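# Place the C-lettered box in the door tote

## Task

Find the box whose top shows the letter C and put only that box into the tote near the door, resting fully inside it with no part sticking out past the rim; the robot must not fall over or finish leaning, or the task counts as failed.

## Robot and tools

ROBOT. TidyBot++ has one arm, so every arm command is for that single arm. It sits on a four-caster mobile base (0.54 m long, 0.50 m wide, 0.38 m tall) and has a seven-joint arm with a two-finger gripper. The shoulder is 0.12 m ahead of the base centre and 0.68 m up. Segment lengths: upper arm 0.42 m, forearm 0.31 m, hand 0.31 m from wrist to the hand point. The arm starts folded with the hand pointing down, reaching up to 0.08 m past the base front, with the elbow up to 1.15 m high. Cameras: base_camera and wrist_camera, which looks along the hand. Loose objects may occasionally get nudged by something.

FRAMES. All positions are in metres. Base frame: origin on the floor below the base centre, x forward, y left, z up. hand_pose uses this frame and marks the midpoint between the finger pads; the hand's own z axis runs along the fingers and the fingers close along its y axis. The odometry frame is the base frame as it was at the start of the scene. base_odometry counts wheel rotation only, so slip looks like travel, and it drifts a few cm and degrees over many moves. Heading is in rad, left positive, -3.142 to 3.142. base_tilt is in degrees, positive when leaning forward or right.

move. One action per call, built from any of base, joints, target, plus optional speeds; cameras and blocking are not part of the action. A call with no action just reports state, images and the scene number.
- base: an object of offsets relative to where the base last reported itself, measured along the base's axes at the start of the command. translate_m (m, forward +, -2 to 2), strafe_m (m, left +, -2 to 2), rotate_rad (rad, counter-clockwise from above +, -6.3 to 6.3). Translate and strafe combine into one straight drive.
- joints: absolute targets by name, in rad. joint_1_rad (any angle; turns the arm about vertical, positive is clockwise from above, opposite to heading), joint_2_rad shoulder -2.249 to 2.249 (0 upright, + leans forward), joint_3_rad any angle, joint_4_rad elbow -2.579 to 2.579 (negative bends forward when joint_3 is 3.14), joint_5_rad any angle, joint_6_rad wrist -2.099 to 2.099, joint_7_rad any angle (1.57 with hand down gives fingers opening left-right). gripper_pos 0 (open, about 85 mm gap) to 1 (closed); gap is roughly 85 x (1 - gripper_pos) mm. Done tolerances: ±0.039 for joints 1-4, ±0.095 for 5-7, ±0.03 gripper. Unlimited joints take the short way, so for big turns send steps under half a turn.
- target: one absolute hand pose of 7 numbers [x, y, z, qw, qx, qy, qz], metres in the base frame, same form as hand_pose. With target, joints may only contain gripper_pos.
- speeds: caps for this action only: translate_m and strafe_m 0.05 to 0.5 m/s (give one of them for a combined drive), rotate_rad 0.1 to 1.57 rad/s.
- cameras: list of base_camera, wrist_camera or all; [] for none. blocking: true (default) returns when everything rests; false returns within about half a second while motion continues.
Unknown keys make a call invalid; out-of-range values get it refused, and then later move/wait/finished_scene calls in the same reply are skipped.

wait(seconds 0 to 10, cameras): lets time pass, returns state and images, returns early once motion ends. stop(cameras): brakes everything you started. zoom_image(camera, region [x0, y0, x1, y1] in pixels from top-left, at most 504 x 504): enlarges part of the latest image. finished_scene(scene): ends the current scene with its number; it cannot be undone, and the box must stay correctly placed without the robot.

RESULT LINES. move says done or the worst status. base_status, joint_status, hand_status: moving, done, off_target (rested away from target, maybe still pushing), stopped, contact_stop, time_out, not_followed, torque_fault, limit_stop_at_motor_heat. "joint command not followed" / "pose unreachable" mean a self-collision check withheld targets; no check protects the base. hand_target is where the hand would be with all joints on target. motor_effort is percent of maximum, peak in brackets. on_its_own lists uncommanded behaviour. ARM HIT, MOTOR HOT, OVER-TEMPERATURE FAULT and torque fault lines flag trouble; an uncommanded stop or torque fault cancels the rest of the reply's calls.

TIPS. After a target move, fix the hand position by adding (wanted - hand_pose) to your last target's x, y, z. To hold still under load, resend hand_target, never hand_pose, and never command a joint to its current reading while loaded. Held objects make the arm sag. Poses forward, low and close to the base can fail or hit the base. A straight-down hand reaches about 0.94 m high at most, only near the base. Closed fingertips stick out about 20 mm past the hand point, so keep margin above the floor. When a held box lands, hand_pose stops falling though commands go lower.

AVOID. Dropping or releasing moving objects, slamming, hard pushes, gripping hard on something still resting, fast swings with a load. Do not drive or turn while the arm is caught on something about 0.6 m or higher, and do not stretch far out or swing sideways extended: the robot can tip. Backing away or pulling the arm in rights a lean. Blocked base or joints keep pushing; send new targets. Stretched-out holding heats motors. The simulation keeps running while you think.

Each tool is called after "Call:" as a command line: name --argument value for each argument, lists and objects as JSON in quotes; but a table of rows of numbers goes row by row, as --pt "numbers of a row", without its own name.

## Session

Call:
move --joints '{"joint_2_rad":-0.44,"joint_4_rad":-1.43,"joint_6_rad":-1.15}'

Scene clock: 2.37 s.
move: done
base_odometry: x=+0.000 y=+0.000 heading=+0.000
base_tilt: forward=+0.1 right=-0.4
base_status: not commanded
joint_positions: joint_1_rad=-0.005 joint_2_rad=-0.421 joint_3_rad=+3.124 joint_4_rad=-1.443 joint_5_rad=-0.025 joint_6_rad=-1.075 joint_7_rad=+1.547 gripper_pos=+0.000
joint_status: all done
motor_effort: joint_1_rad=+1(1) joint_2_rad=-4(8) joint_3_rad=+0(1) joint_4_rad=+19(20) joint_5_rad=+0(1) joint_6_rad=+7(8) joint_7_rad=+0(0)
hand_pose: x=+0.4840 y=+0.0188 z=+1.0732 quat_wxyz=(-0.021, +0.867, +0.001, +0.498) (m; base frame)
hand_target: x=+0.4643 y=+0.0187 z=+1.0671 quat_wxyz=(-0.020, +0.877, +0.001, +0.480) (m; base frame)
hand_status: not commanded
pictures: base_camera, wrist_camera
Images, in order (width x height): base_camera 644x364, wrist_camera 644x476.

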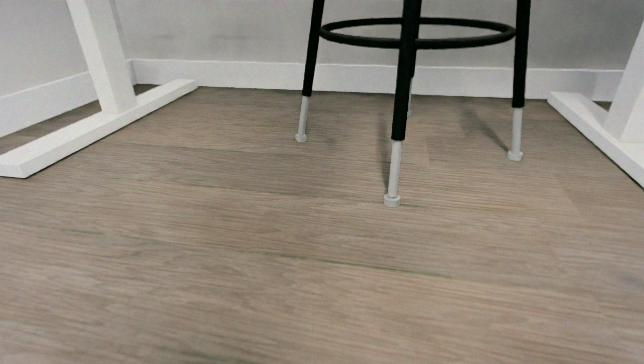

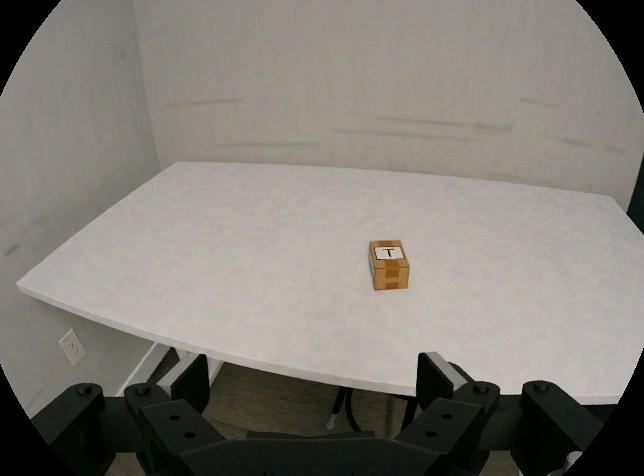

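Call:
move --base '{"rotate_rad": -1.2}'

Call:
move --base '{"rotate_rad": -1.2}'

Call:
move --base '{"rotate_rad": -1.2}'

Scene clock: 6.97 s.
move: done
base_odometry: x=+0.000 y=+0.000 heading=-1.199
base_tilt: forward=+0.0 right=-0.4
base_status: done
joint_positions: joint_1_rad=-0.005 joint_2_rad=-0.421 joint_3_rad=+3.124 joint_4_rad=-1.443 joint_5_rad=-0.025 joint_6_rad=-1.077 joint_7_rad=+1.547 gripper_pos=+0.000
joint_status: not commanded
motor_effort: joint_1_rad=+0(2) joint_2_rad=-4(6) joint_3_rad=+0(2) joint_4_rad=+19(19) joint_5_rad=-1(2) joint_6_rad=+7(8) joint_7_rad=+0(1)
hand_pose: x=+0.4837 y=+0.0187 z=+1.0729 quat_wxyz=(-0.021, +0.867, +0.001, +0.498) (m; base frame)
hand_target: x=+0.4643 y=+0.0187 z=+1.0671 quat_wxyz=(-0.020, +0.877, +0.001, +0.480) (m; base frame)
hand_status: not commanded
pictures: base_camera, wrist_camera
Images, in order (width x height): base_camera 644x364, wrist_camera 644x476.

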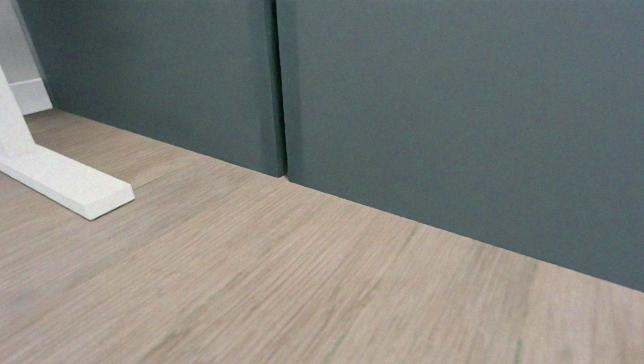

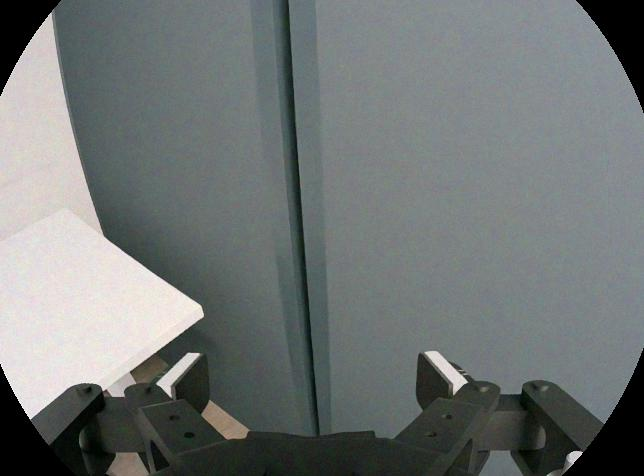

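Scene clock: 9.03 s.
move: done
base_odometry: x=+0.000 y=+0.000 heading=-2.397
base_tilt: forward=+0.0 right=-0.4
base_status: done
joint_positions: joint_1_rad=-0.005 joint_2_rad=-0.421 joint_3_rad=+3.124 joint_4_rad=-1.443 joint_5_rad=-0.025 joint_6_rad=-1.077 joint_7_rad=+1.547 gripper_pos=+0.000
joint_status: not commanded
motor_effort: joint_1_rad=+1(2) joint_2_rad=-4(6) joint_3_rad=+0(2) joint_4_rad=+19(19) joint_5_rad=-1(2) joint_6_rad=+7(8) joint_7_rad=+1(1)
hand_pose: x=+0.4836 y=+0.0187 z=+1.0729 quat_wxyz=(-0.021, +0.867, +0.001, +0.498) (m; base frame)
hand_target: x=+0.4643 y=+0.0187 z=+1.0671 quat_wxyz=(-0.020, +0.877, +0.001, +0.480) (m; base frame)
hand_status: not commanded
pictures: base_camera, wrist_camera
Images, in order (width x height): base_camera 644x364, wrist_camera 644x476.

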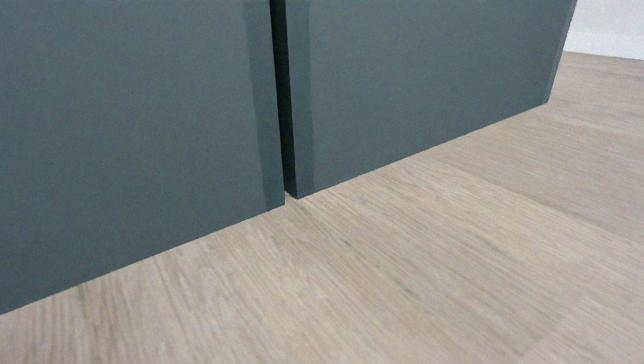

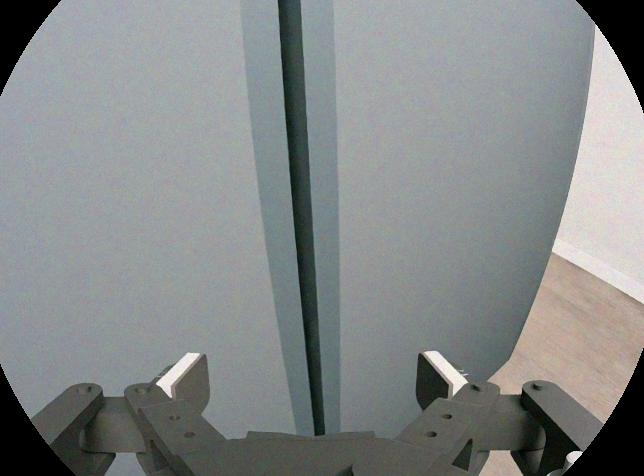

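Scene clock: 11.07 s.
move: done
base_odometry: x=+0.000 y=+0.000 heading=+2.687
base_tilt: forward=+0.1 right=-0.4
base_status: done
joint_positions: joint_1_rad=-0.005 joint_2_rad=-0.421 joint_3_rad=+3.124 joint_4_rad=-1.443 joint_5_rad=-0.025 joint_6_rad=-1.077 joint_7_rad=+1.547 gripper_pos=+0.000
joint_status: not commanded
motor_effort: joint_1_rad=+1(2) joint_2_rad=-4(6) joint_3_rad=+0(2) joint_4_rad=+19(19) joint_5_rad=-1(2) joint_6_rad=+7(8) joint_7_rad=+1(1)
hand_pose: x=+0.4836 y=+0.0187 z=+1.0729 quat_wxyz=(-0.021, +0.867, +0.001, +0.498) (m; base frame)
hand_target: x=+0.4643 y=+0.0187 z=+1.0671 quat_wxyz=(-0.020, +0.877, +0.001, +0.480) (m; base frame)
hand_status: not commanded
pictures: base_camera, wrist_camera
Images, in order (width x height): base_camera 644x364, wrist_camera 644x476.

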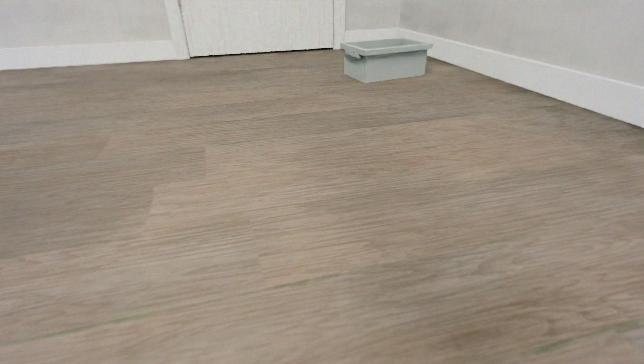

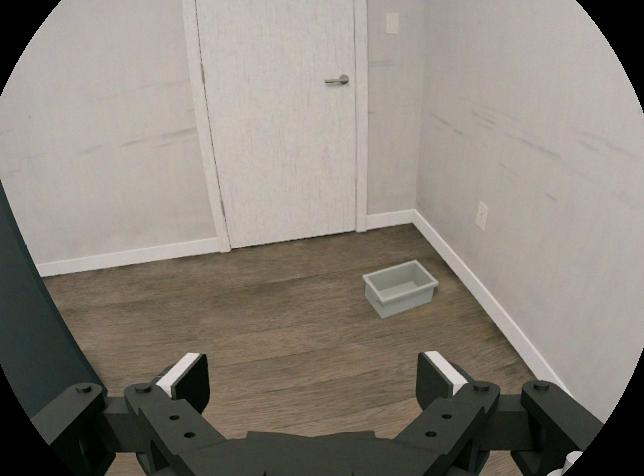

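Call:
move --base '{"rotate_rad": 0.37}'

Scene clock: 22.73 s.
move: done
base_odometry: x=+0.000 y=+0.000 heading=+3.056
base_tilt: forward=+0.0 right=-0.4
base_status: done
joint_positions: joint_1_rad=-0.005 joint_2_rad=-0.421 joint_3_rad=+3.124 joint_4_rad=-1.443 joint_5_rad=-0.025 joint_6_rad=-1.077 joint_7_rad=+1.547 gripper_pos=+0.000
joint_status: not commanded
motor_effort: joint_1_rad=+1(2) joint_2_rad=-4(5) joint_3_rad=-1(2) joint_4_rad=+19(19) joint_5_rad=-1(1) joint_6_rad=+7(8) joint_7_rad=+0(0)
hand_pose: x=+0.4835 y=+0.0187 z=+1.0728 quat_wxyz=(-0.021, +0.867, +0.001, +0.497) (m; base frame)
hand_target: x=+0.4643 y=+0.0187 z=+1.0671 quat_wxyz=(-0.020, +0.877, +0.001, +0.480) (m; base frame)
hand_status: not commanded
pictures: base_camera, wrist_camera
Images, in order (width x height): base_camera 644x364, wrist_camera 644x476.

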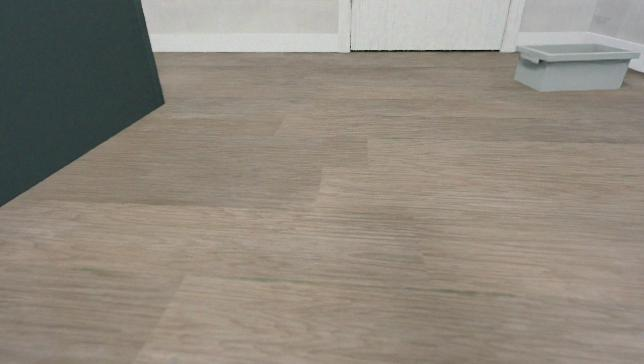

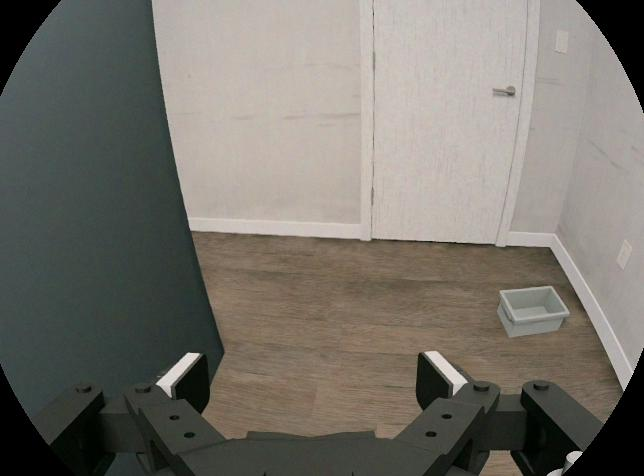

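Call:
move --base '{"translate_m": 1.6,"strafe_m":-0.08}' --joints '{"joint_2_rad":-0.37,"joint_4_rad":-2.53,"joint_6_rad":-0.87}'

Call:
move --base '{"rotate_rad": 1.571}'

Scene clock: 36.40 s.
move: done
base_odometry: x=-1.588 y=+0.217 heading=+3.056
base_tilt: forward=+0.1 right=-0.4
base_status: done
joint_positions: joint_1_rad=-0.005 joint_2_rad=-0.388 joint_3_rad=+3.124 joint_4_rad=-2.517 joint_5_rad=-0.025 joint_6_rad=-0.943 joint_7_rad=+1.547 gripper_pos=+0.000
joint_status: all done
motor_effort: joint_1_rad=+0(1) joint_2_rad=-1(9) joint_3_rad=+0(1) joint_4_rad=+14(20) joint_5_rad=-1(1) joint_6_rad=+1(8) joint_7_rad=+0(1)
hand_pose: x=+0.2478 y=+0.0098 z=+0.5942 quat_wxyz=(-0.008, +0.999, -0.008, +0.034) (m; base frame)
hand_target: x=+0.2625 y=+0.0098 z=+0.5900 quat_wxyz=(-0.008, +0.998, -0.009, +0.056) (m; base frame)
hand_status: not commanded
pictures: base_camera, wrist_camera
Images, in order (width x height): base_camera 644x364, wrist_camera 644x476.

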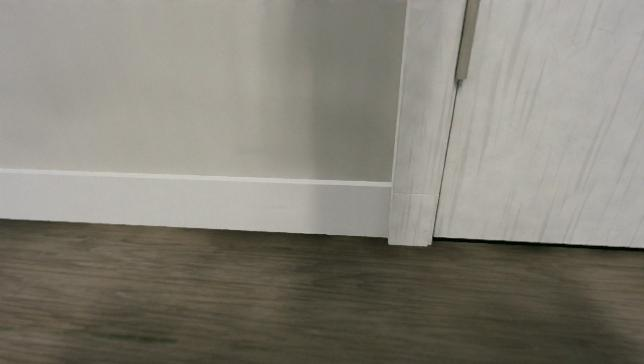

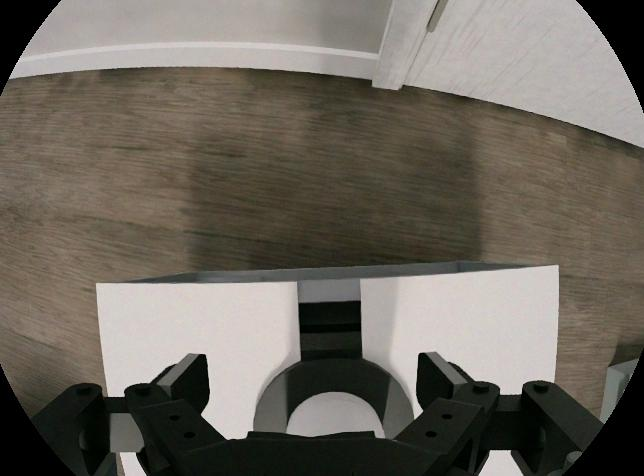

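Scene clock: 38.70 s.
move: done
base_odometry: x=-1.588 y=+0.217 heading=-1.657
base_tilt: forward=+0.1 right=-0.5
base_status: done
joint_positions: joint_1_rad=-0.005 joint_2_rad=-0.388 joint_3_rad=+3.124 joint_4_rad=-2.517 joint_5_rad=-0.025 joint_6_rad=-0.943 joint_7_rad=+1.547 gripper_pos=+0.000
joint_status: not commanded
motor_effort: joint_1_rad=+1(1) joint_2_rad=-1(1) joint_3_rad=-1(1) joint_4_rad=+14(14) joint_5_rad=-1(1) joint_6_rad=+1(1) joint_7_rad=+0(0)
hand_pose: x=+0.2478 y=+0.0098 z=+0.5942 quat_wxyz=(-0.008, +0.999, -0.008, +0.035) (m; base frame)
hand_target: x=+0.2625 y=+0.0098 z=+0.5900 quat_wxyz=(-0.008, +0.998, -0.009, +0.056) (m; base frame)
hand_status: not commanded
pictures: base_camera, wrist_camera
Images, in order (width x height): base_camera 644x364, wrist_camera 644x476.

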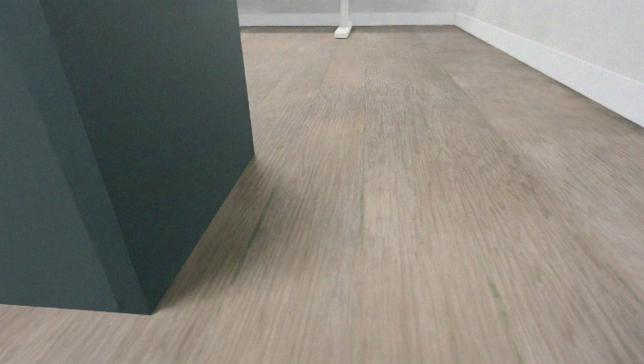

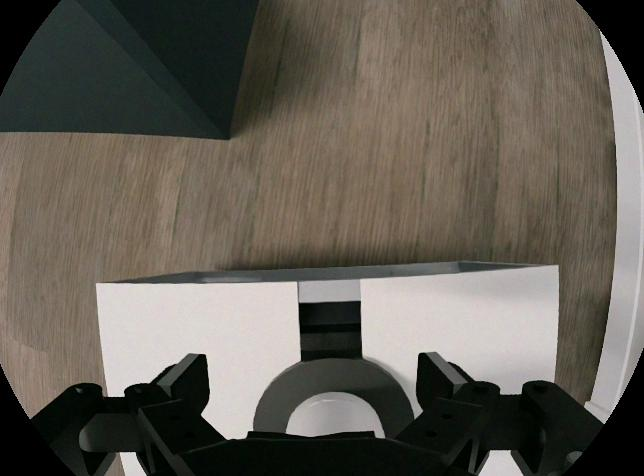

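Call:
move --base '{"strafe_m":-0.22}' --cameras '[]'

Call:
move --joints '{"joint_2_rad":-0.44,"joint_4_rad":-1.43,"joint_6_rad":-1.15}'

Call:
zoom_image --camera "wrist_camera" --region '[200, 40, 440, 160]'

Scene clock: 43.67 s.
move: done
base_odometry: x=-1.807 y=+0.236 heading=-1.656
base_tilt: forward=+0.0 right=-0.4
base_status: done
joint_positions: joint_1_rad=-0.005 joint_2_rad=-0.388 joint_3_rad=+3.124 joint_4_rad=-2.517 joint_5_rad=-0.025 joint_6_rad=-0.943 joint_7_rad=+1.547 gripper_pos=+0.000
joint_status: not commanded
motor_effort: joint_1_rad=+1(1) joint_2_rad=-1(1) joint_3_rad=+0(1) joint_4_rad=+14(14) joint_5_rad=+0(1) joint_6_rad=+1(1) joint_7_rad=+0(0)
hand_pose: x=+0.2478 y=+0.0098 z=+0.5942 quat_wxyz=(-0.008, +0.999, -0.008, +0.035) (m; base frame)
hand_target: x=+0.2625 y=+0.0098 z=+0.5900 quat_wxyz=(-0.008, +0.998, -0.009, +0.056) (m; base frame)
hand_status: not commanded
pictures: none
No camera images: "cameras" was empty.

Scene clock: 46.07 s.
move: done
base_odometry: x=-1.807 y=+0.236 heading=-1.656
base_tilt: forward=+0.1 right=-0.4
base_status: not commanded
joint_positions: joint_1_rad=-0.005 joint_2_rad=-0.421 joint_3_rad=+3.124 joint_4_rad=-1.443 joint_5_rad=-0.025 joint_6_rad=-1.076 joint_7_rad=+1.547 gripper_pos=+0.000
joint_status: all done
motor_effort: joint_1_rad=+0(2) joint_2_rad=-4(8) joint_3_rad=+0(1) joint_4_rad=+19(20) joint_5_rad=-1(1) joint_6_rad=+7(8) joint_7_rad=+0(0)
hand_pose: x=+0.4839 y=+0.0187 z=+1.0732 quat_wxyz=(-0.021, +0.867, +0.001, +0.498) (m; base frame)
hand_target: x=+0.4643 y=+0.0187 z=+1.0671 quat_wxyz=(-0.020, +0.877, +0.001, +0.480) (m; base frame)
hand_status: not commanded
pictures: base_camera, wrist_camera
Images, in order (width x height): base_camera 644x364, wrist_camera 644x476.

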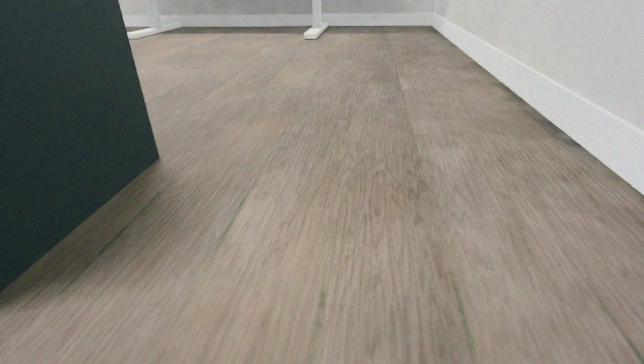

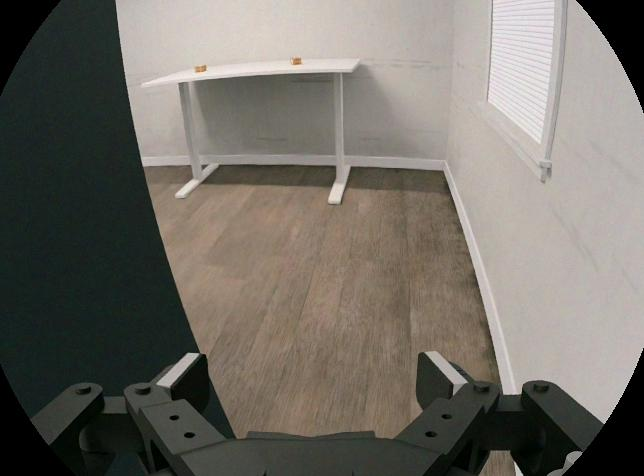

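Scaled by 2.100.

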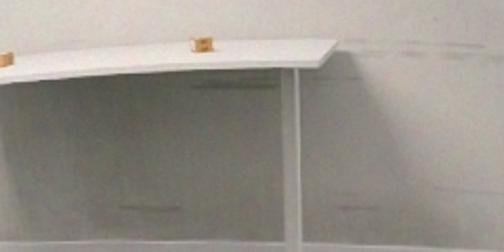

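Call:
move --base '{"translate_m": 1.8,"strafe_m":-0.06}' --cameras '[]'

Call:
move --base '{"translate_m": 0.3,"strafe_m":0.9}'

Call:
zoom_image --camera "wrist_camera" --region '[60, 100, 560, 300]'

Scene clock: 54.47 s.
move: done
base_odometry: x=-2.021 y=-1.553 heading=-1.657
base_tilt: forward=+0.1 right=-0.5
base_status: done
joint_positions: joint_1_rad=-0.005 joint_2_rad=-0.432 joint_3_rad=+3.124 joint_4_rad=-1.442 joint_5_rad=-0.025 joint_6_rad=-1.079 joint_7_rad=+1.547 gripper_pos=+0.000
joint_status: not commanded
motor_effort: joint_1_rad=+1(2) joint_2_rad=-4(7) joint_3_rad=+0(1) joint_4_rad=+19(19) joint_5_rad=-1(1) joint_6_rad=+7(8) joint_7_rad=+0(1)
hand_pose: x=+0.4790 y=+0.0187 z=+1.0770 quat_wxyz=(-0.021, +0.865, +0.001, +0.502) (m; base frame)
hand_target: x=+0.4643 y=+0.0187 z=+1.0671 quat_wxyz=(-0.020, +0.877, +0.001, +0.480) (m; base frame)
hand_status: not commanded
pictures: none
No camera images: "cameras" was empty.

Scene clock: 57.60 s.
move: done
base_odometry: x=-1.149 y=-1.929 heading=-1.657
base_tilt: forward=+0.0 right=-0.4
base_status: done
joint_positions: joint_1_rad=-0.005 joint_2_rad=-0.432 joint_3_rad=+3.124 joint_4_rad=-1.442 joint_5_rad=-0.025 joint_6_rad=-1.079 joint_7_rad=+1.547 gripper_pos=+0.000
joint_status: not commanded
motor_effort: joint_1_rad=+1(1) joint_2_rad=-4(5) joint_3_rad=+0(3) joint_4_rad=+19(19) joint_5_rad=+0(2) joint_6_rad=+8(8) joint_7_rad=+0(0)
hand_pose: x=+0.4790 y=+0.0186 z=+1.0770 quat_wxyz=(-0.021, +0.865, +0.001, +0.502) (m; base frame)
hand_target: x=+0.4643 y=+0.0187 z=+1.0671 quat_wxyz=(-0.020, +0.877, +0.001, +0.480) (m; base frame)
hand_status: not commanded
pictures: base_camera, wrist_camera
Images, in order (width x height): base_camera 644x364, wrist_camera 644x476.

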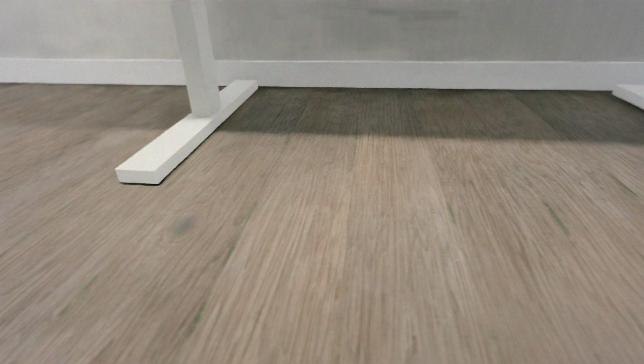

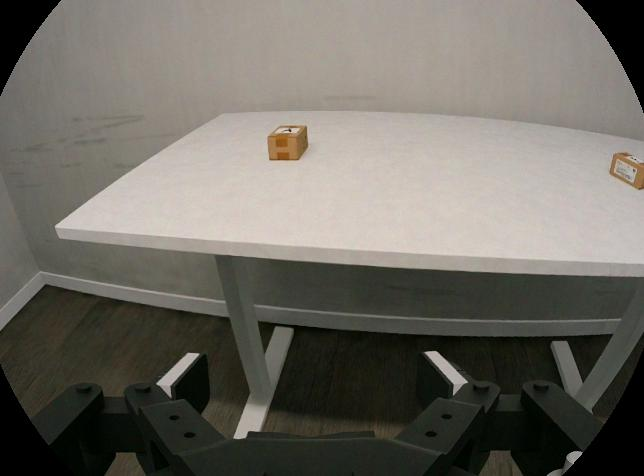

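Scaled by 1.008.

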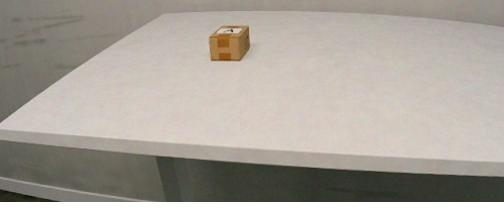

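Call:
zoom_image --camera "wrist_camera" --region '[260, 115, 315, 165]'

Call:
zoom_image --camera "wrist_camera" --region '[594, 140, 644, 190]'

Scaled by 9.164.

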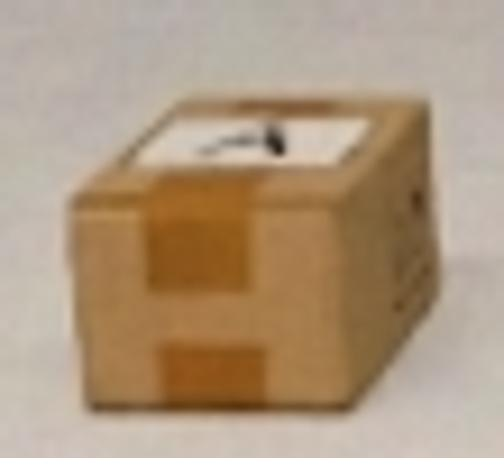

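Scaled by 10.080.

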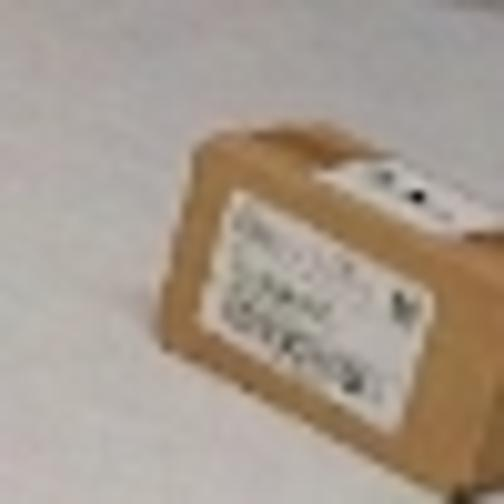

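Call:
move --base '{"translate_m": 0.1,"strafe_m":-0.6}'

Call:
zoom_image --camera "wrist_camera" --region '[300, 100, 500, 250]'

Scene clock: 63.07 s.
move: done
base_odometry: x=-1.756 y=-1.978 heading=-1.656
base_tilt: forward=+0.1 right=-0.5
base_status: done
joint_positions: joint_1_rad=-0.005 joint_2_rad=-0.433 joint_3_rad=+3.124 joint_4_rad=-1.441 joint_5_rad=-0.025 joint_6_rad=-1.079 joint_7_rad=+1.547 gripper_pos=+0.000
joint_status: not commanded
motor_effort: joint_1_rad=+0(1) joint_2_rad=-4(7) joint_3_rad=+0(2) joint_4_rad=+18(19) joint_5_rad=+0(1) joint_6_rad=+8(8) joint_7_rad=+0(0)
hand_pose: x=+0.4785 y=+0.0186 z=+1.0775 quat_wxyz=(-0.021, +0.864, +0.001, +0.503) (m; base frame)
hand_target: x=+0.4643 y=+0.0187 z=+1.0671 quat_wxyz=(-0.020, +0.877, +0.001, +0.480) (m; base frame)
hand_status: not commanded
pictures: base_camera, wrist_camera
Images, in order (width x height): base_camera 644x364, wrist_camera 644x476.

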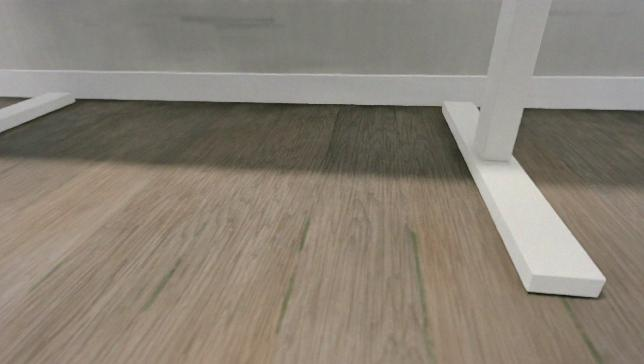

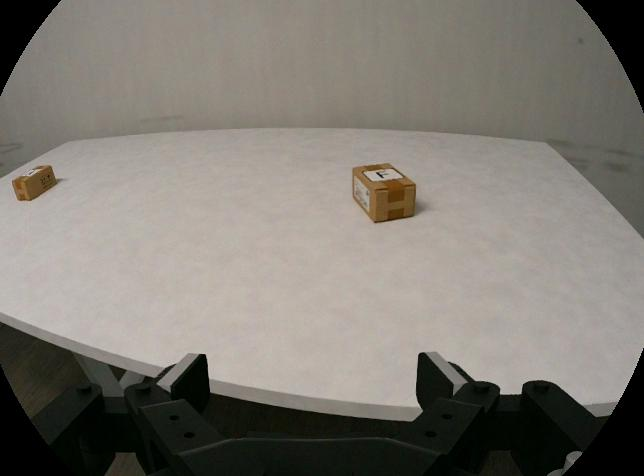

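Scaled by 2.520.

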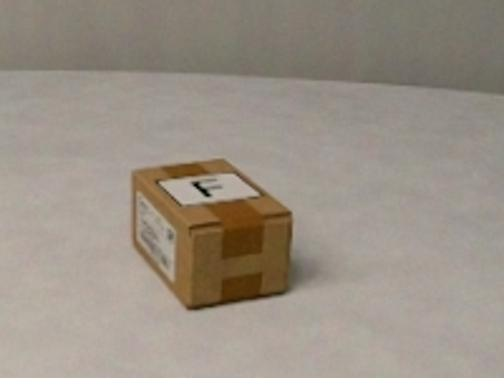

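Call:
zoom_image --camera "wrist_camera" --region '[10, 155, 65, 205]'

Scaled by 9.164.

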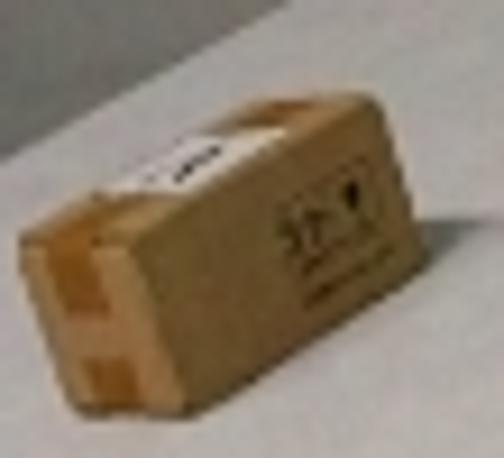

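Call:
move --base '{"translate_m": -0.2,"rotate_rad":1.3}'

Call:
move --base '{"rotate_rad":0.9}'

Call:
move --base '{"rotate_rad":0.95}'

Scene clock: 68.37 s.
move: done
base_odometry: x=-1.739 y=-1.778 heading=-0.357
base_tilt: forward=+0.0 right=-0.5
base_status: done
joint_positions: joint_1_rad=-0.005 joint_2_rad=-0.437 joint_3_rad=+3.124 joint_4_rad=-1.441 joint_5_rad=-0.025 joint_6_rad=-1.080 joint_7_rad=+1.547 gripper_pos=+0.000
joint_status: not commanded
motor_effort: joint_1_rad=+0(1) joint_2_rad=-4(9) joint_3_rad=+0(2) joint_4_rad=+18(20) joint_5_rad=-1(1) joint_6_rad=+8(8) joint_7_rad=+0(1)
hand_pose: x=+0.4769 y=+0.0186 z=+1.0790 quat_wxyz=(-0.021, +0.863, +0.001, +0.504) (m; base frame)
hand_target: x=+0.4643 y=+0.0187 z=+1.0671 quat_wxyz=(-0.020, +0.877, +0.001, +0.480) (m; base frame)
hand_status: not commanded
pictures: base_camera, wrist_camera
Images, in order (width x height): base_camera 644x364, wrist_camera 644x476.

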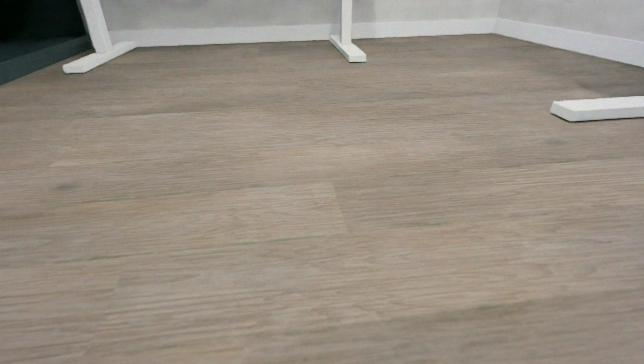

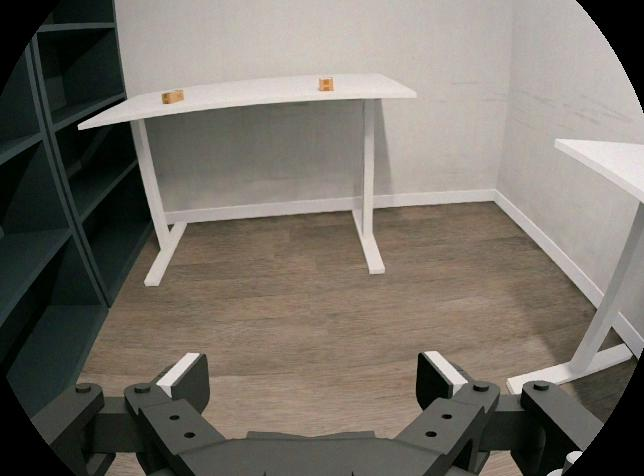

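Scene clock: 70.17 s.
move: done
base_odometry: x=-1.739 y=-1.778 heading=+0.542
base_tilt: forward=+0.0 right=-0.5
base_status: done
joint_positions: joint_1_rad=-0.005 joint_2_rad=-0.437 joint_3_rad=+3.124 joint_4_rad=-1.441 joint_5_rad=-0.025 joint_6_rad=-1.080 joint_7_rad=+1.547 gripper_pos=+0.000
joint_status: not commanded
motor_effort: joint_1_rad=+0(2) joint_2_rad=-4(5) joint_3_rad=+0(2) joint_4_rad=+19(19) joint_5_rad=-1(2) joint_6_rad=+7(8) joint_7_rad=+0(0)
hand_pose: x=+0.4769 y=+0.0186 z=+1.0790 quat_wxyz=(-0.021, +0.863, +0.001, +0.504) (m; base frame)
hand_target: x=+0.4643 y=+0.0187 z=+1.0671 quat_wxyz=(-0.020, +0.877, +0.001, +0.480) (m; base frame)
hand_status: not commanded
pictures: base_camera, wrist_camera
Images, in order (width x height): base_camera 644x364, wrist_camera 644x476.

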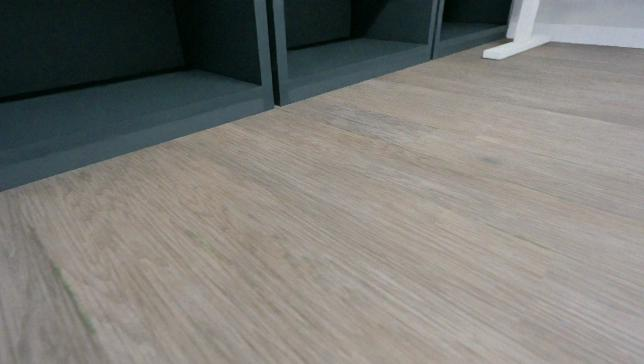

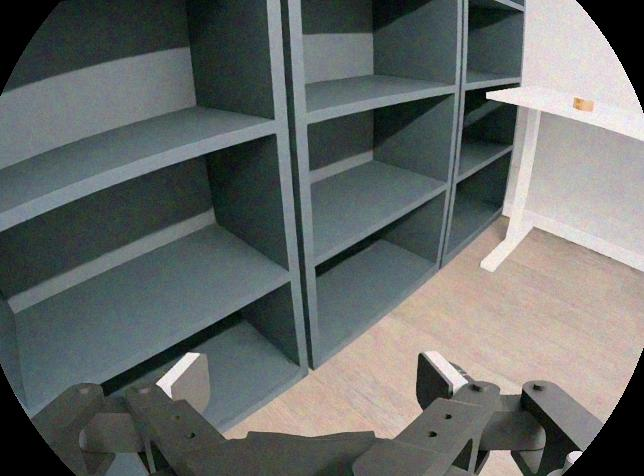

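Scene clock: 72.03 s.
move: done
base_odometry: x=-1.739 y=-1.778 heading=+1.490
base_tilt: forward=+0.0 right=-0.4
base_status: done
joint_positions: joint_1_rad=-0.005 joint_2_rad=-0.437 joint_3_rad=+3.124 joint_4_rad=-1.441 joint_5_rad=-0.025 joint_6_rad=-1.080 joint_7_rad=+1.547 gripper_pos=+0.000
joint_status: not commanded
motor_effort: joint_1_rad=+1(2) joint_2_rad=-3(5) joint_3_rad=+0(2) joint_4_rad=+19(19) joint_5_rad=-1(2) joint_6_rad=+8(8) joint_7_rad=+0(1)
hand_pose: x=+0.4769 y=+0.0186 z=+1.0790 quat_wxyz=(-0.021, +0.863, +0.001, +0.504) (m; base frame)
hand_target: x=+0.4643 y=+0.0187 z=+1.0671 quat_wxyz=(-0.020, +0.877, +0.001, +0.480) (m; base frame)
hand_status: not commanded
pictures: base_camera, wrist_camera
Images, in order (width x height): base_camera 644x364, wrist_camera 644x476.

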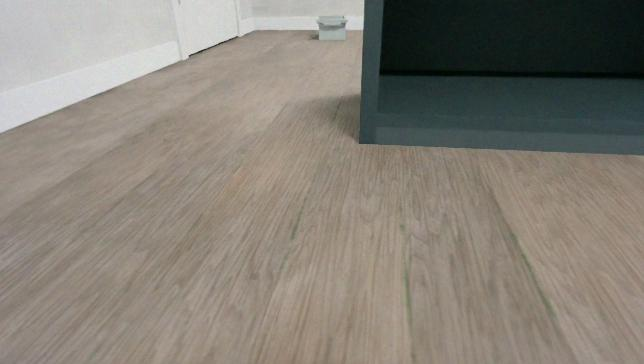

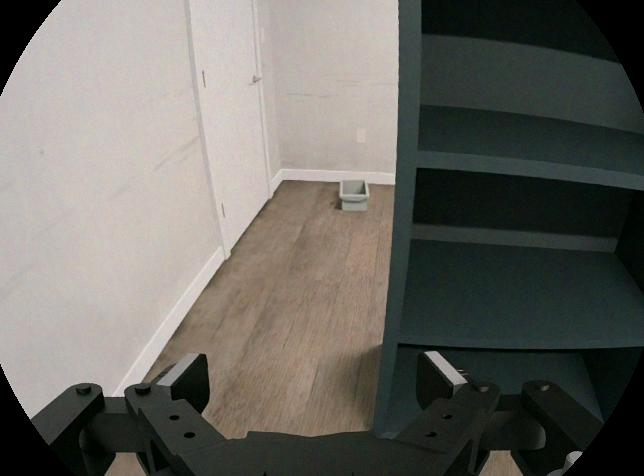

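Call:
move --base '{"rotate_rad":-1.57}' --cameras '[]'

Call:
move --base '{"translate_m":1.5,"strafe_m":-0.2}'

Call:
zoom_image --camera "wrist_camera" --region '[100, 80, 560, 230]'

Scene clock: 77.13 s.
move: done
base_odometry: x=-1.739 y=-1.778 heading=-0.078
base_tilt: forward=+0.1 right=-0.4
base_status: done
joint_positions: joint_1_rad=-0.005 joint_2_rad=-0.437 joint_3_rad=+3.124 joint_4_rad=-1.441 joint_5_rad=-0.025 joint_6_rad=-1.080 joint_7_rad=+1.547 gripper_pos=+0.000
joint_status: not commanded
motor_effort: joint_1_rad=+1(2) joint_2_rad=-4(5) joint_3_rad=+0(2) joint_4_rad=+19(19) joint_5_rad=+0(1) joint_6_rad=+7(8) joint_7_rad=+0(1)
hand_pose: x=+0.4769 y=+0.0187 z=+1.0790 quat_wxyz=(-0.021, +0.863, +0.001, +0.504) (m; base frame)
hand_target: x=+0.4643 y=+0.0187 z=+1.0671 quat_wxyz=(-0.020, +0.877, +0.001, +0.480) (m; base frame)
hand_status: not commanded
pictures: none
No camera images: "cameras" was empty.

Scene clock: 81.47 s.
move: done
base_odometry: x=-0.259 y=-2.095 heading=-0.079
base_tilt: forward=+0.1 right=-0.4
base_status: done
joint_positions: joint_1_rad=-0.005 joint_2_rad=-0.438 joint_3_rad=+3.124 joint_4_rad=-1.440 joint_5_rad=-0.025 joint_6_rad=-1.080 joint_7_rad=+1.547 gripper_pos=+0.000
joint_status: not commanded
motor_effort: joint_1_rad=+1(1) joint_2_rad=-3(7) joint_3_rad=+0(1) joint_4_rad=+18(19) joint_5_rad=-1(1) joint_6_rad=+8(8) joint_7_rad=+0(1)
hand_pose: x=+0.4762 y=+0.0187 z=+1.0796 quat_wxyz=(-0.021, +0.863, +0.001, +0.505) (m; base frame)
hand_target: x=+0.4643 y=+0.0187 z=+1.0671 quat_wxyz=(-0.020, +0.877, +0.001, +0.480) (m; base frame)
hand_status: not commanded
pictures: base_camera, wrist_camera
Images, in order (width x height): base_camera 644x364, wrist_camera 644x476.

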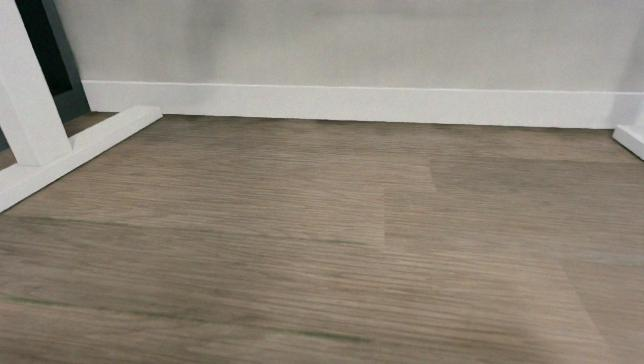

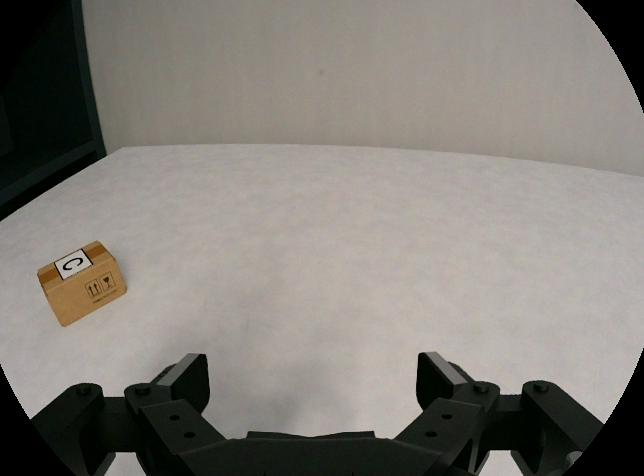

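Scaled by 1.096.

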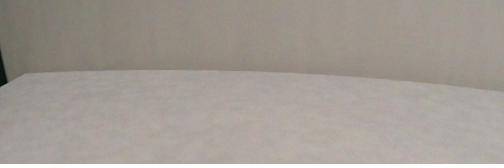

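Call:
move --base '{"translate_m":0.05,"strafe_m":0.3}'

Scene clock: 93.30 s.
move: done
base_odometry: x=-0.185 y=-1.800 heading=-0.080
base_tilt: forward=+0.0 right=-0.4
base_status: done
joint_positions: joint_1_rad=-0.005 joint_2_rad=-0.438 joint_3_rad=+3.124 joint_4_rad=-1.440 joint_5_rad=-0.025 joint_6_rad=-1.080 joint_7_rad=+1.547 gripper_pos=+0.000
joint_status: not commanded
motor_effort: joint_1_rad=+1(2) joint_2_rad=-4(5) joint_3_rad=+0(2) joint_4_rad=+19(19) joint_5_rad=-1(2) joint_6_rad=+8(8) joint_7_rad=+0(1)
hand_pose: x=+0.4761 y=+0.0189 z=+1.0796 quat_wxyz=(-0.021, +0.863, +0.001, +0.505) (m; base frame)
hand_target: x=+0.4643 y=+0.0187 z=+1.0671 quat_wxyz=(-0.020, +0.877, +0.001, +0.480) (m; base frame)
hand_status: not commanded
pictures: base_camera, wrist_camera
Images, in order (width x height): base_camera 644x364, wrist_camera 644x476.

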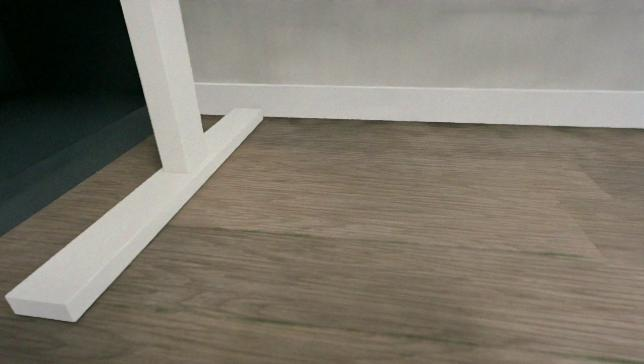

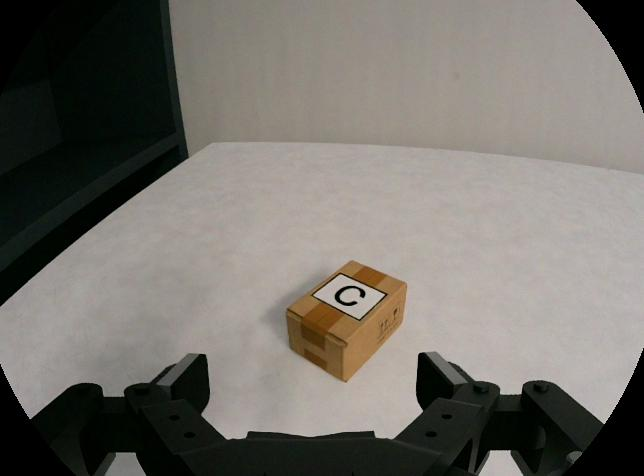

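Call:
move --target '[0.67,0.03,0.96,0.08,0.907,-0.362,0.201]' --cameras '["wrist_camera"]'

Scene clock: 104.03 s.
move: off_target
base_odometry: x=-0.185 y=-1.800 heading=-0.080
base_tilt: forward=+0.1 right=-0.5
base_status: not commanded
joint_positions: joint_1_rad=-0.257 joint_2_rad=+0.538 joint_3_rad=+3.418 joint_4_rad=-0.181 joint_5_rad=+0.162 joint_6_rad=-1.946 joint_7_rad=+0.900 gripper_pos=+0.000
joint_status: not commanded
motor_effort: joint_1_rad=-3(3) joint_2_rad=-27(33) joint_3_rad=-1(3) joint_4_rad=+9(19) joint_5_rad=-2(5) joint_6_rad=+1(8) joint_7_rad=-1(1)
hand_pose: x=+0.6787 y=+0.0118 z=+1.0166 quat_wxyz=(+0.042, +0.899, -0.336, +0.277) (m; base frame)
hand_target: x=+0.6700 y=+0.0300 z=+0.9600 quat_wxyz=(+0.080, +0.907, -0.362, +0.201) (m; base frame)
hand_status: off_target (0.060 m and 10.2 deg from the pose sent, 0.228 m and 56.3 deg at the start)
pictures: wrist_camera
Images, in order (width x height): wrist_camera 644x476.

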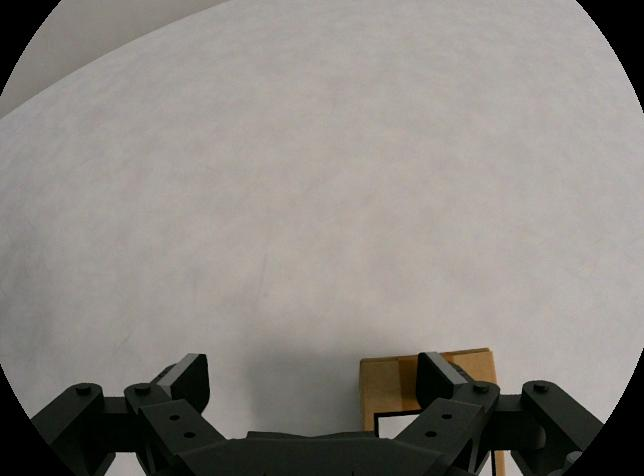

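Call:
move --target '[0.595,-0.015,0.95,0.049,0.921,-0.368,0.122]' --cameras '["wrist_camera"]'

Scene clock: 113.00 s.
move: off_target
base_odometry: x=-0.185 y=-1.800 heading=-0.080
base_tilt: forward=+0.0 right=-0.5
base_status: not commanded
joint_positions: joint_1_rad=-0.216 joint_2_rad=+0.335 joint_3_rad=+3.382 joint_4_rad=-0.481 joint_5_rad=+0.157 joint_6_rad=-1.947 joint_7_rad=+0.897 gripper_pos=+0.000
joint_status: not commanded
motor_effort: joint_1_rad=+2(3) joint_2_rad=-14(26) joint_3_rad=+0(2) joint_4_rad=+0(8) joint_5_rad=-1(3) joint_6_rad=-8(8) joint_7_rad=-1(2)
hand_pose: x=+0.5986 y=-0.0232 z=+1.0135 quat_wxyz=(+0.036, +0.907, -0.360, +0.217) (m; base frame)
hand_target: x=+0.5950 y=-0.0150 z=+0.9500 quat_wxyz=(+0.049, +0.921, -0.368, +0.122) (m; base frame)
hand_status: off_target (0.064 m and 11.1 deg from the pose sent, 0.110 m and 18.3 deg at the start)
pictures: wrist_camera
Images, in order (width x height): wrist_camera 644x476.

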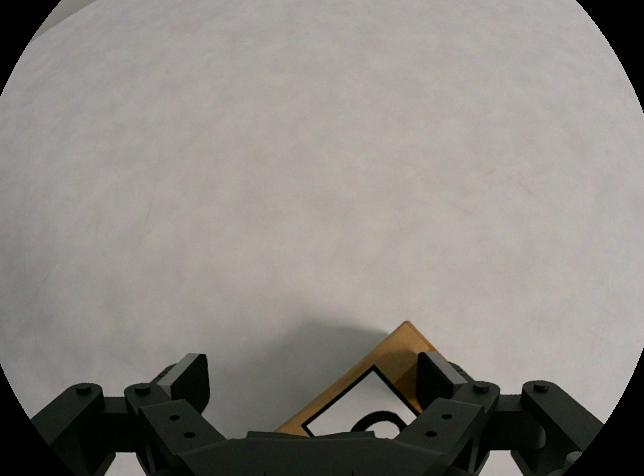

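Call:
move --joints '{"joint_1_rad":0,"joint_2_rad":-0.3,"joint_3_rad":3.14,"joint_4_rad":-1.1,"joint_5_rad":0,"joint_6_rad":-1.6,"joint_7_rad":1.57}'

Scene clock: 118.93 s.
move: done
base_odometry: x=-0.185 y=-1.800 heading=-0.080
base_tilt: forward=+0.0 right=-0.4
base_status: not commanded
joint_positions: joint_1_rad=-0.023 joint_2_rad=-0.290 joint_3_rad=+3.164 joint_4_rad=-1.083 joint_5_rad=+0.040 joint_6_rad=-1.682 joint_7_rad=+1.513 gripper_pos=+0.000
joint_status: all done
motor_effort: joint_1_rad=+1(3) joint_2_rad=-5(21) joint_3_rad=+0(2) joint_4_rad=+15(16) joint_5_rad=+0(2) joint_6_rad=+5(9) joint_7_rad=+0(2)
hand_pose: x=+0.4153 y=-0.0128 z=+1.0610 quat_wxyz=(+0.005, +0.944, -0.036, +0.327) (m; base frame)
hand_target: x=+0.4304 y=+0.0020 z=+1.0732 quat_wxyz=(+0.000, +0.932, +0.000, +0.362) (m; base frame)
hand_status: not commanded
pictures: base_camera, wrist_camera
Images, in order (width x height): base_camera 644x364, wrist_camera 644x476.

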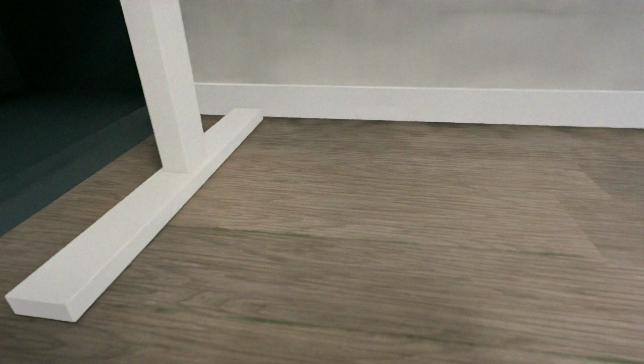

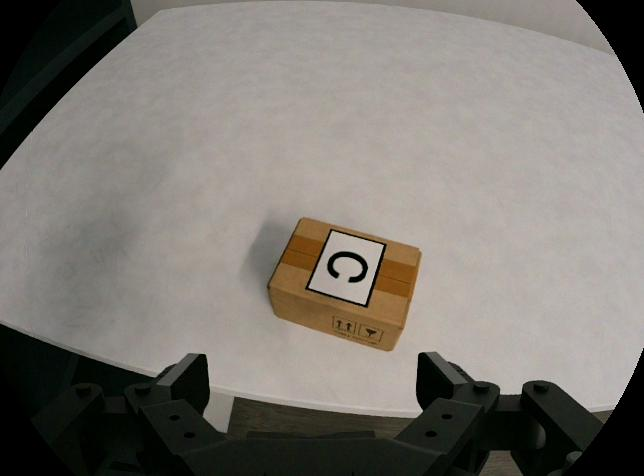

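Call:
move --target '[0.37,-0.0,1.1,0,0.95,0,0.31]' --cameras '[]'

Call:
move --base '{"translate_m":0.09,"strafe_m":-0.04}' --speeds '{"translate_m":0.2}'

Scene clock: 133.20 s.
move: done
base_odometry: x=-0.185 y=-1.800 heading=-0.080
base_tilt: forward=+0.1 right=-0.4
base_status: not commanded
joint_positions: joint_1_rad=-0.023 joint_2_rad=-0.281 joint_3_rad=+3.164 joint_4_rad=-0.851 joint_5_rad=+0.039 joint_6_rad=-1.852 joint_7_rad=+1.516 gripper_pos=+0.000
joint_status: not commanded
motor_effort: joint_1_rad=+1(1) joint_2_rad=-3(6) joint_3_rad=-1(1) joint_4_rad=+13(16) joint_5_rad=+0(1) joint_6_rad=+6(6) joint_7_rad=+0(0)
hand_pose: x=+0.3771 y=-0.0126 z=+1.1166 quat_wxyz=(+0.003, +0.935, -0.037, +0.352) (m; base frame)
hand_target: x=+0.3700 y=+0.0000 z=+1.1000 quat_wxyz=(+0.000, +0.951, +0.000, +0.310) (m; base frame)
hand_status: done (0.022 m and 6.7 deg from the pose sent, 0.061 m and 4.7 deg at the start)
pictures: none
No camera images: "cameras" was empty.

Scene clock: 134.43 s.
move: done
base_odometry: x=-0.098 y=-1.847 heading=-0.080
base_tilt: forward=+0.1 right=-0.5
base_status: done
joint_positions: joint_1_rad=-0.023 joint_2_rad=-0.259 joint_3_rad=+3.164 joint_4_rad=-0.849 joint_5_rad=+0.037 joint_6_rad=-1.856 joint_7_rad=+1.517 gripper_pos=+0.000
joint_status: not commanded
motor_effort: joint_1_rad=+0(1) joint_2_rad=-4(8) joint_3_rad=-1(1) joint_4_rad=+13(14) joint_5_rad=+0(1) joint_6_rad=+6(6) joint_7_rad=+0(0)
hand_pose: x=+0.3857 y=-0.0120 z=+1.1109 quat_wxyz=(+0.003, +0.939, -0.037, +0.341) (m; base frame)
hand_target: x=+0.3700 y=+0.0000 z=+1.1000 quat_wxyz=(+0.000, +0.951, +0.000, +0.310) (m; base frame)
hand_status: not commanded
pictures: base_camera, wrist_camera
Images, in order (width x height): base_camera 644x364, wrist_camera 644x476.

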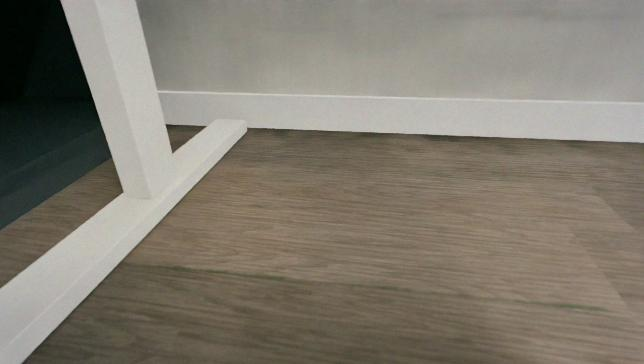

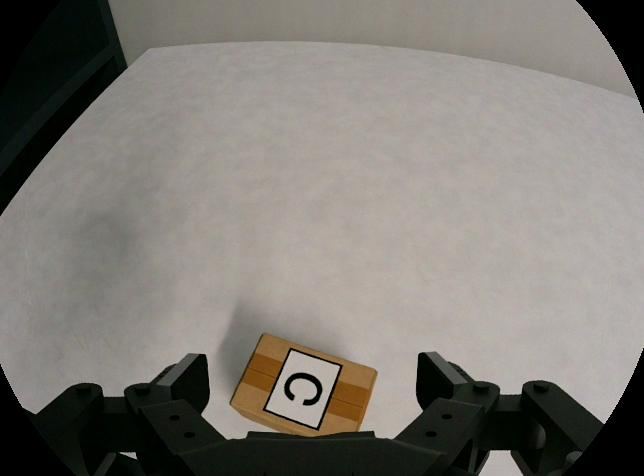

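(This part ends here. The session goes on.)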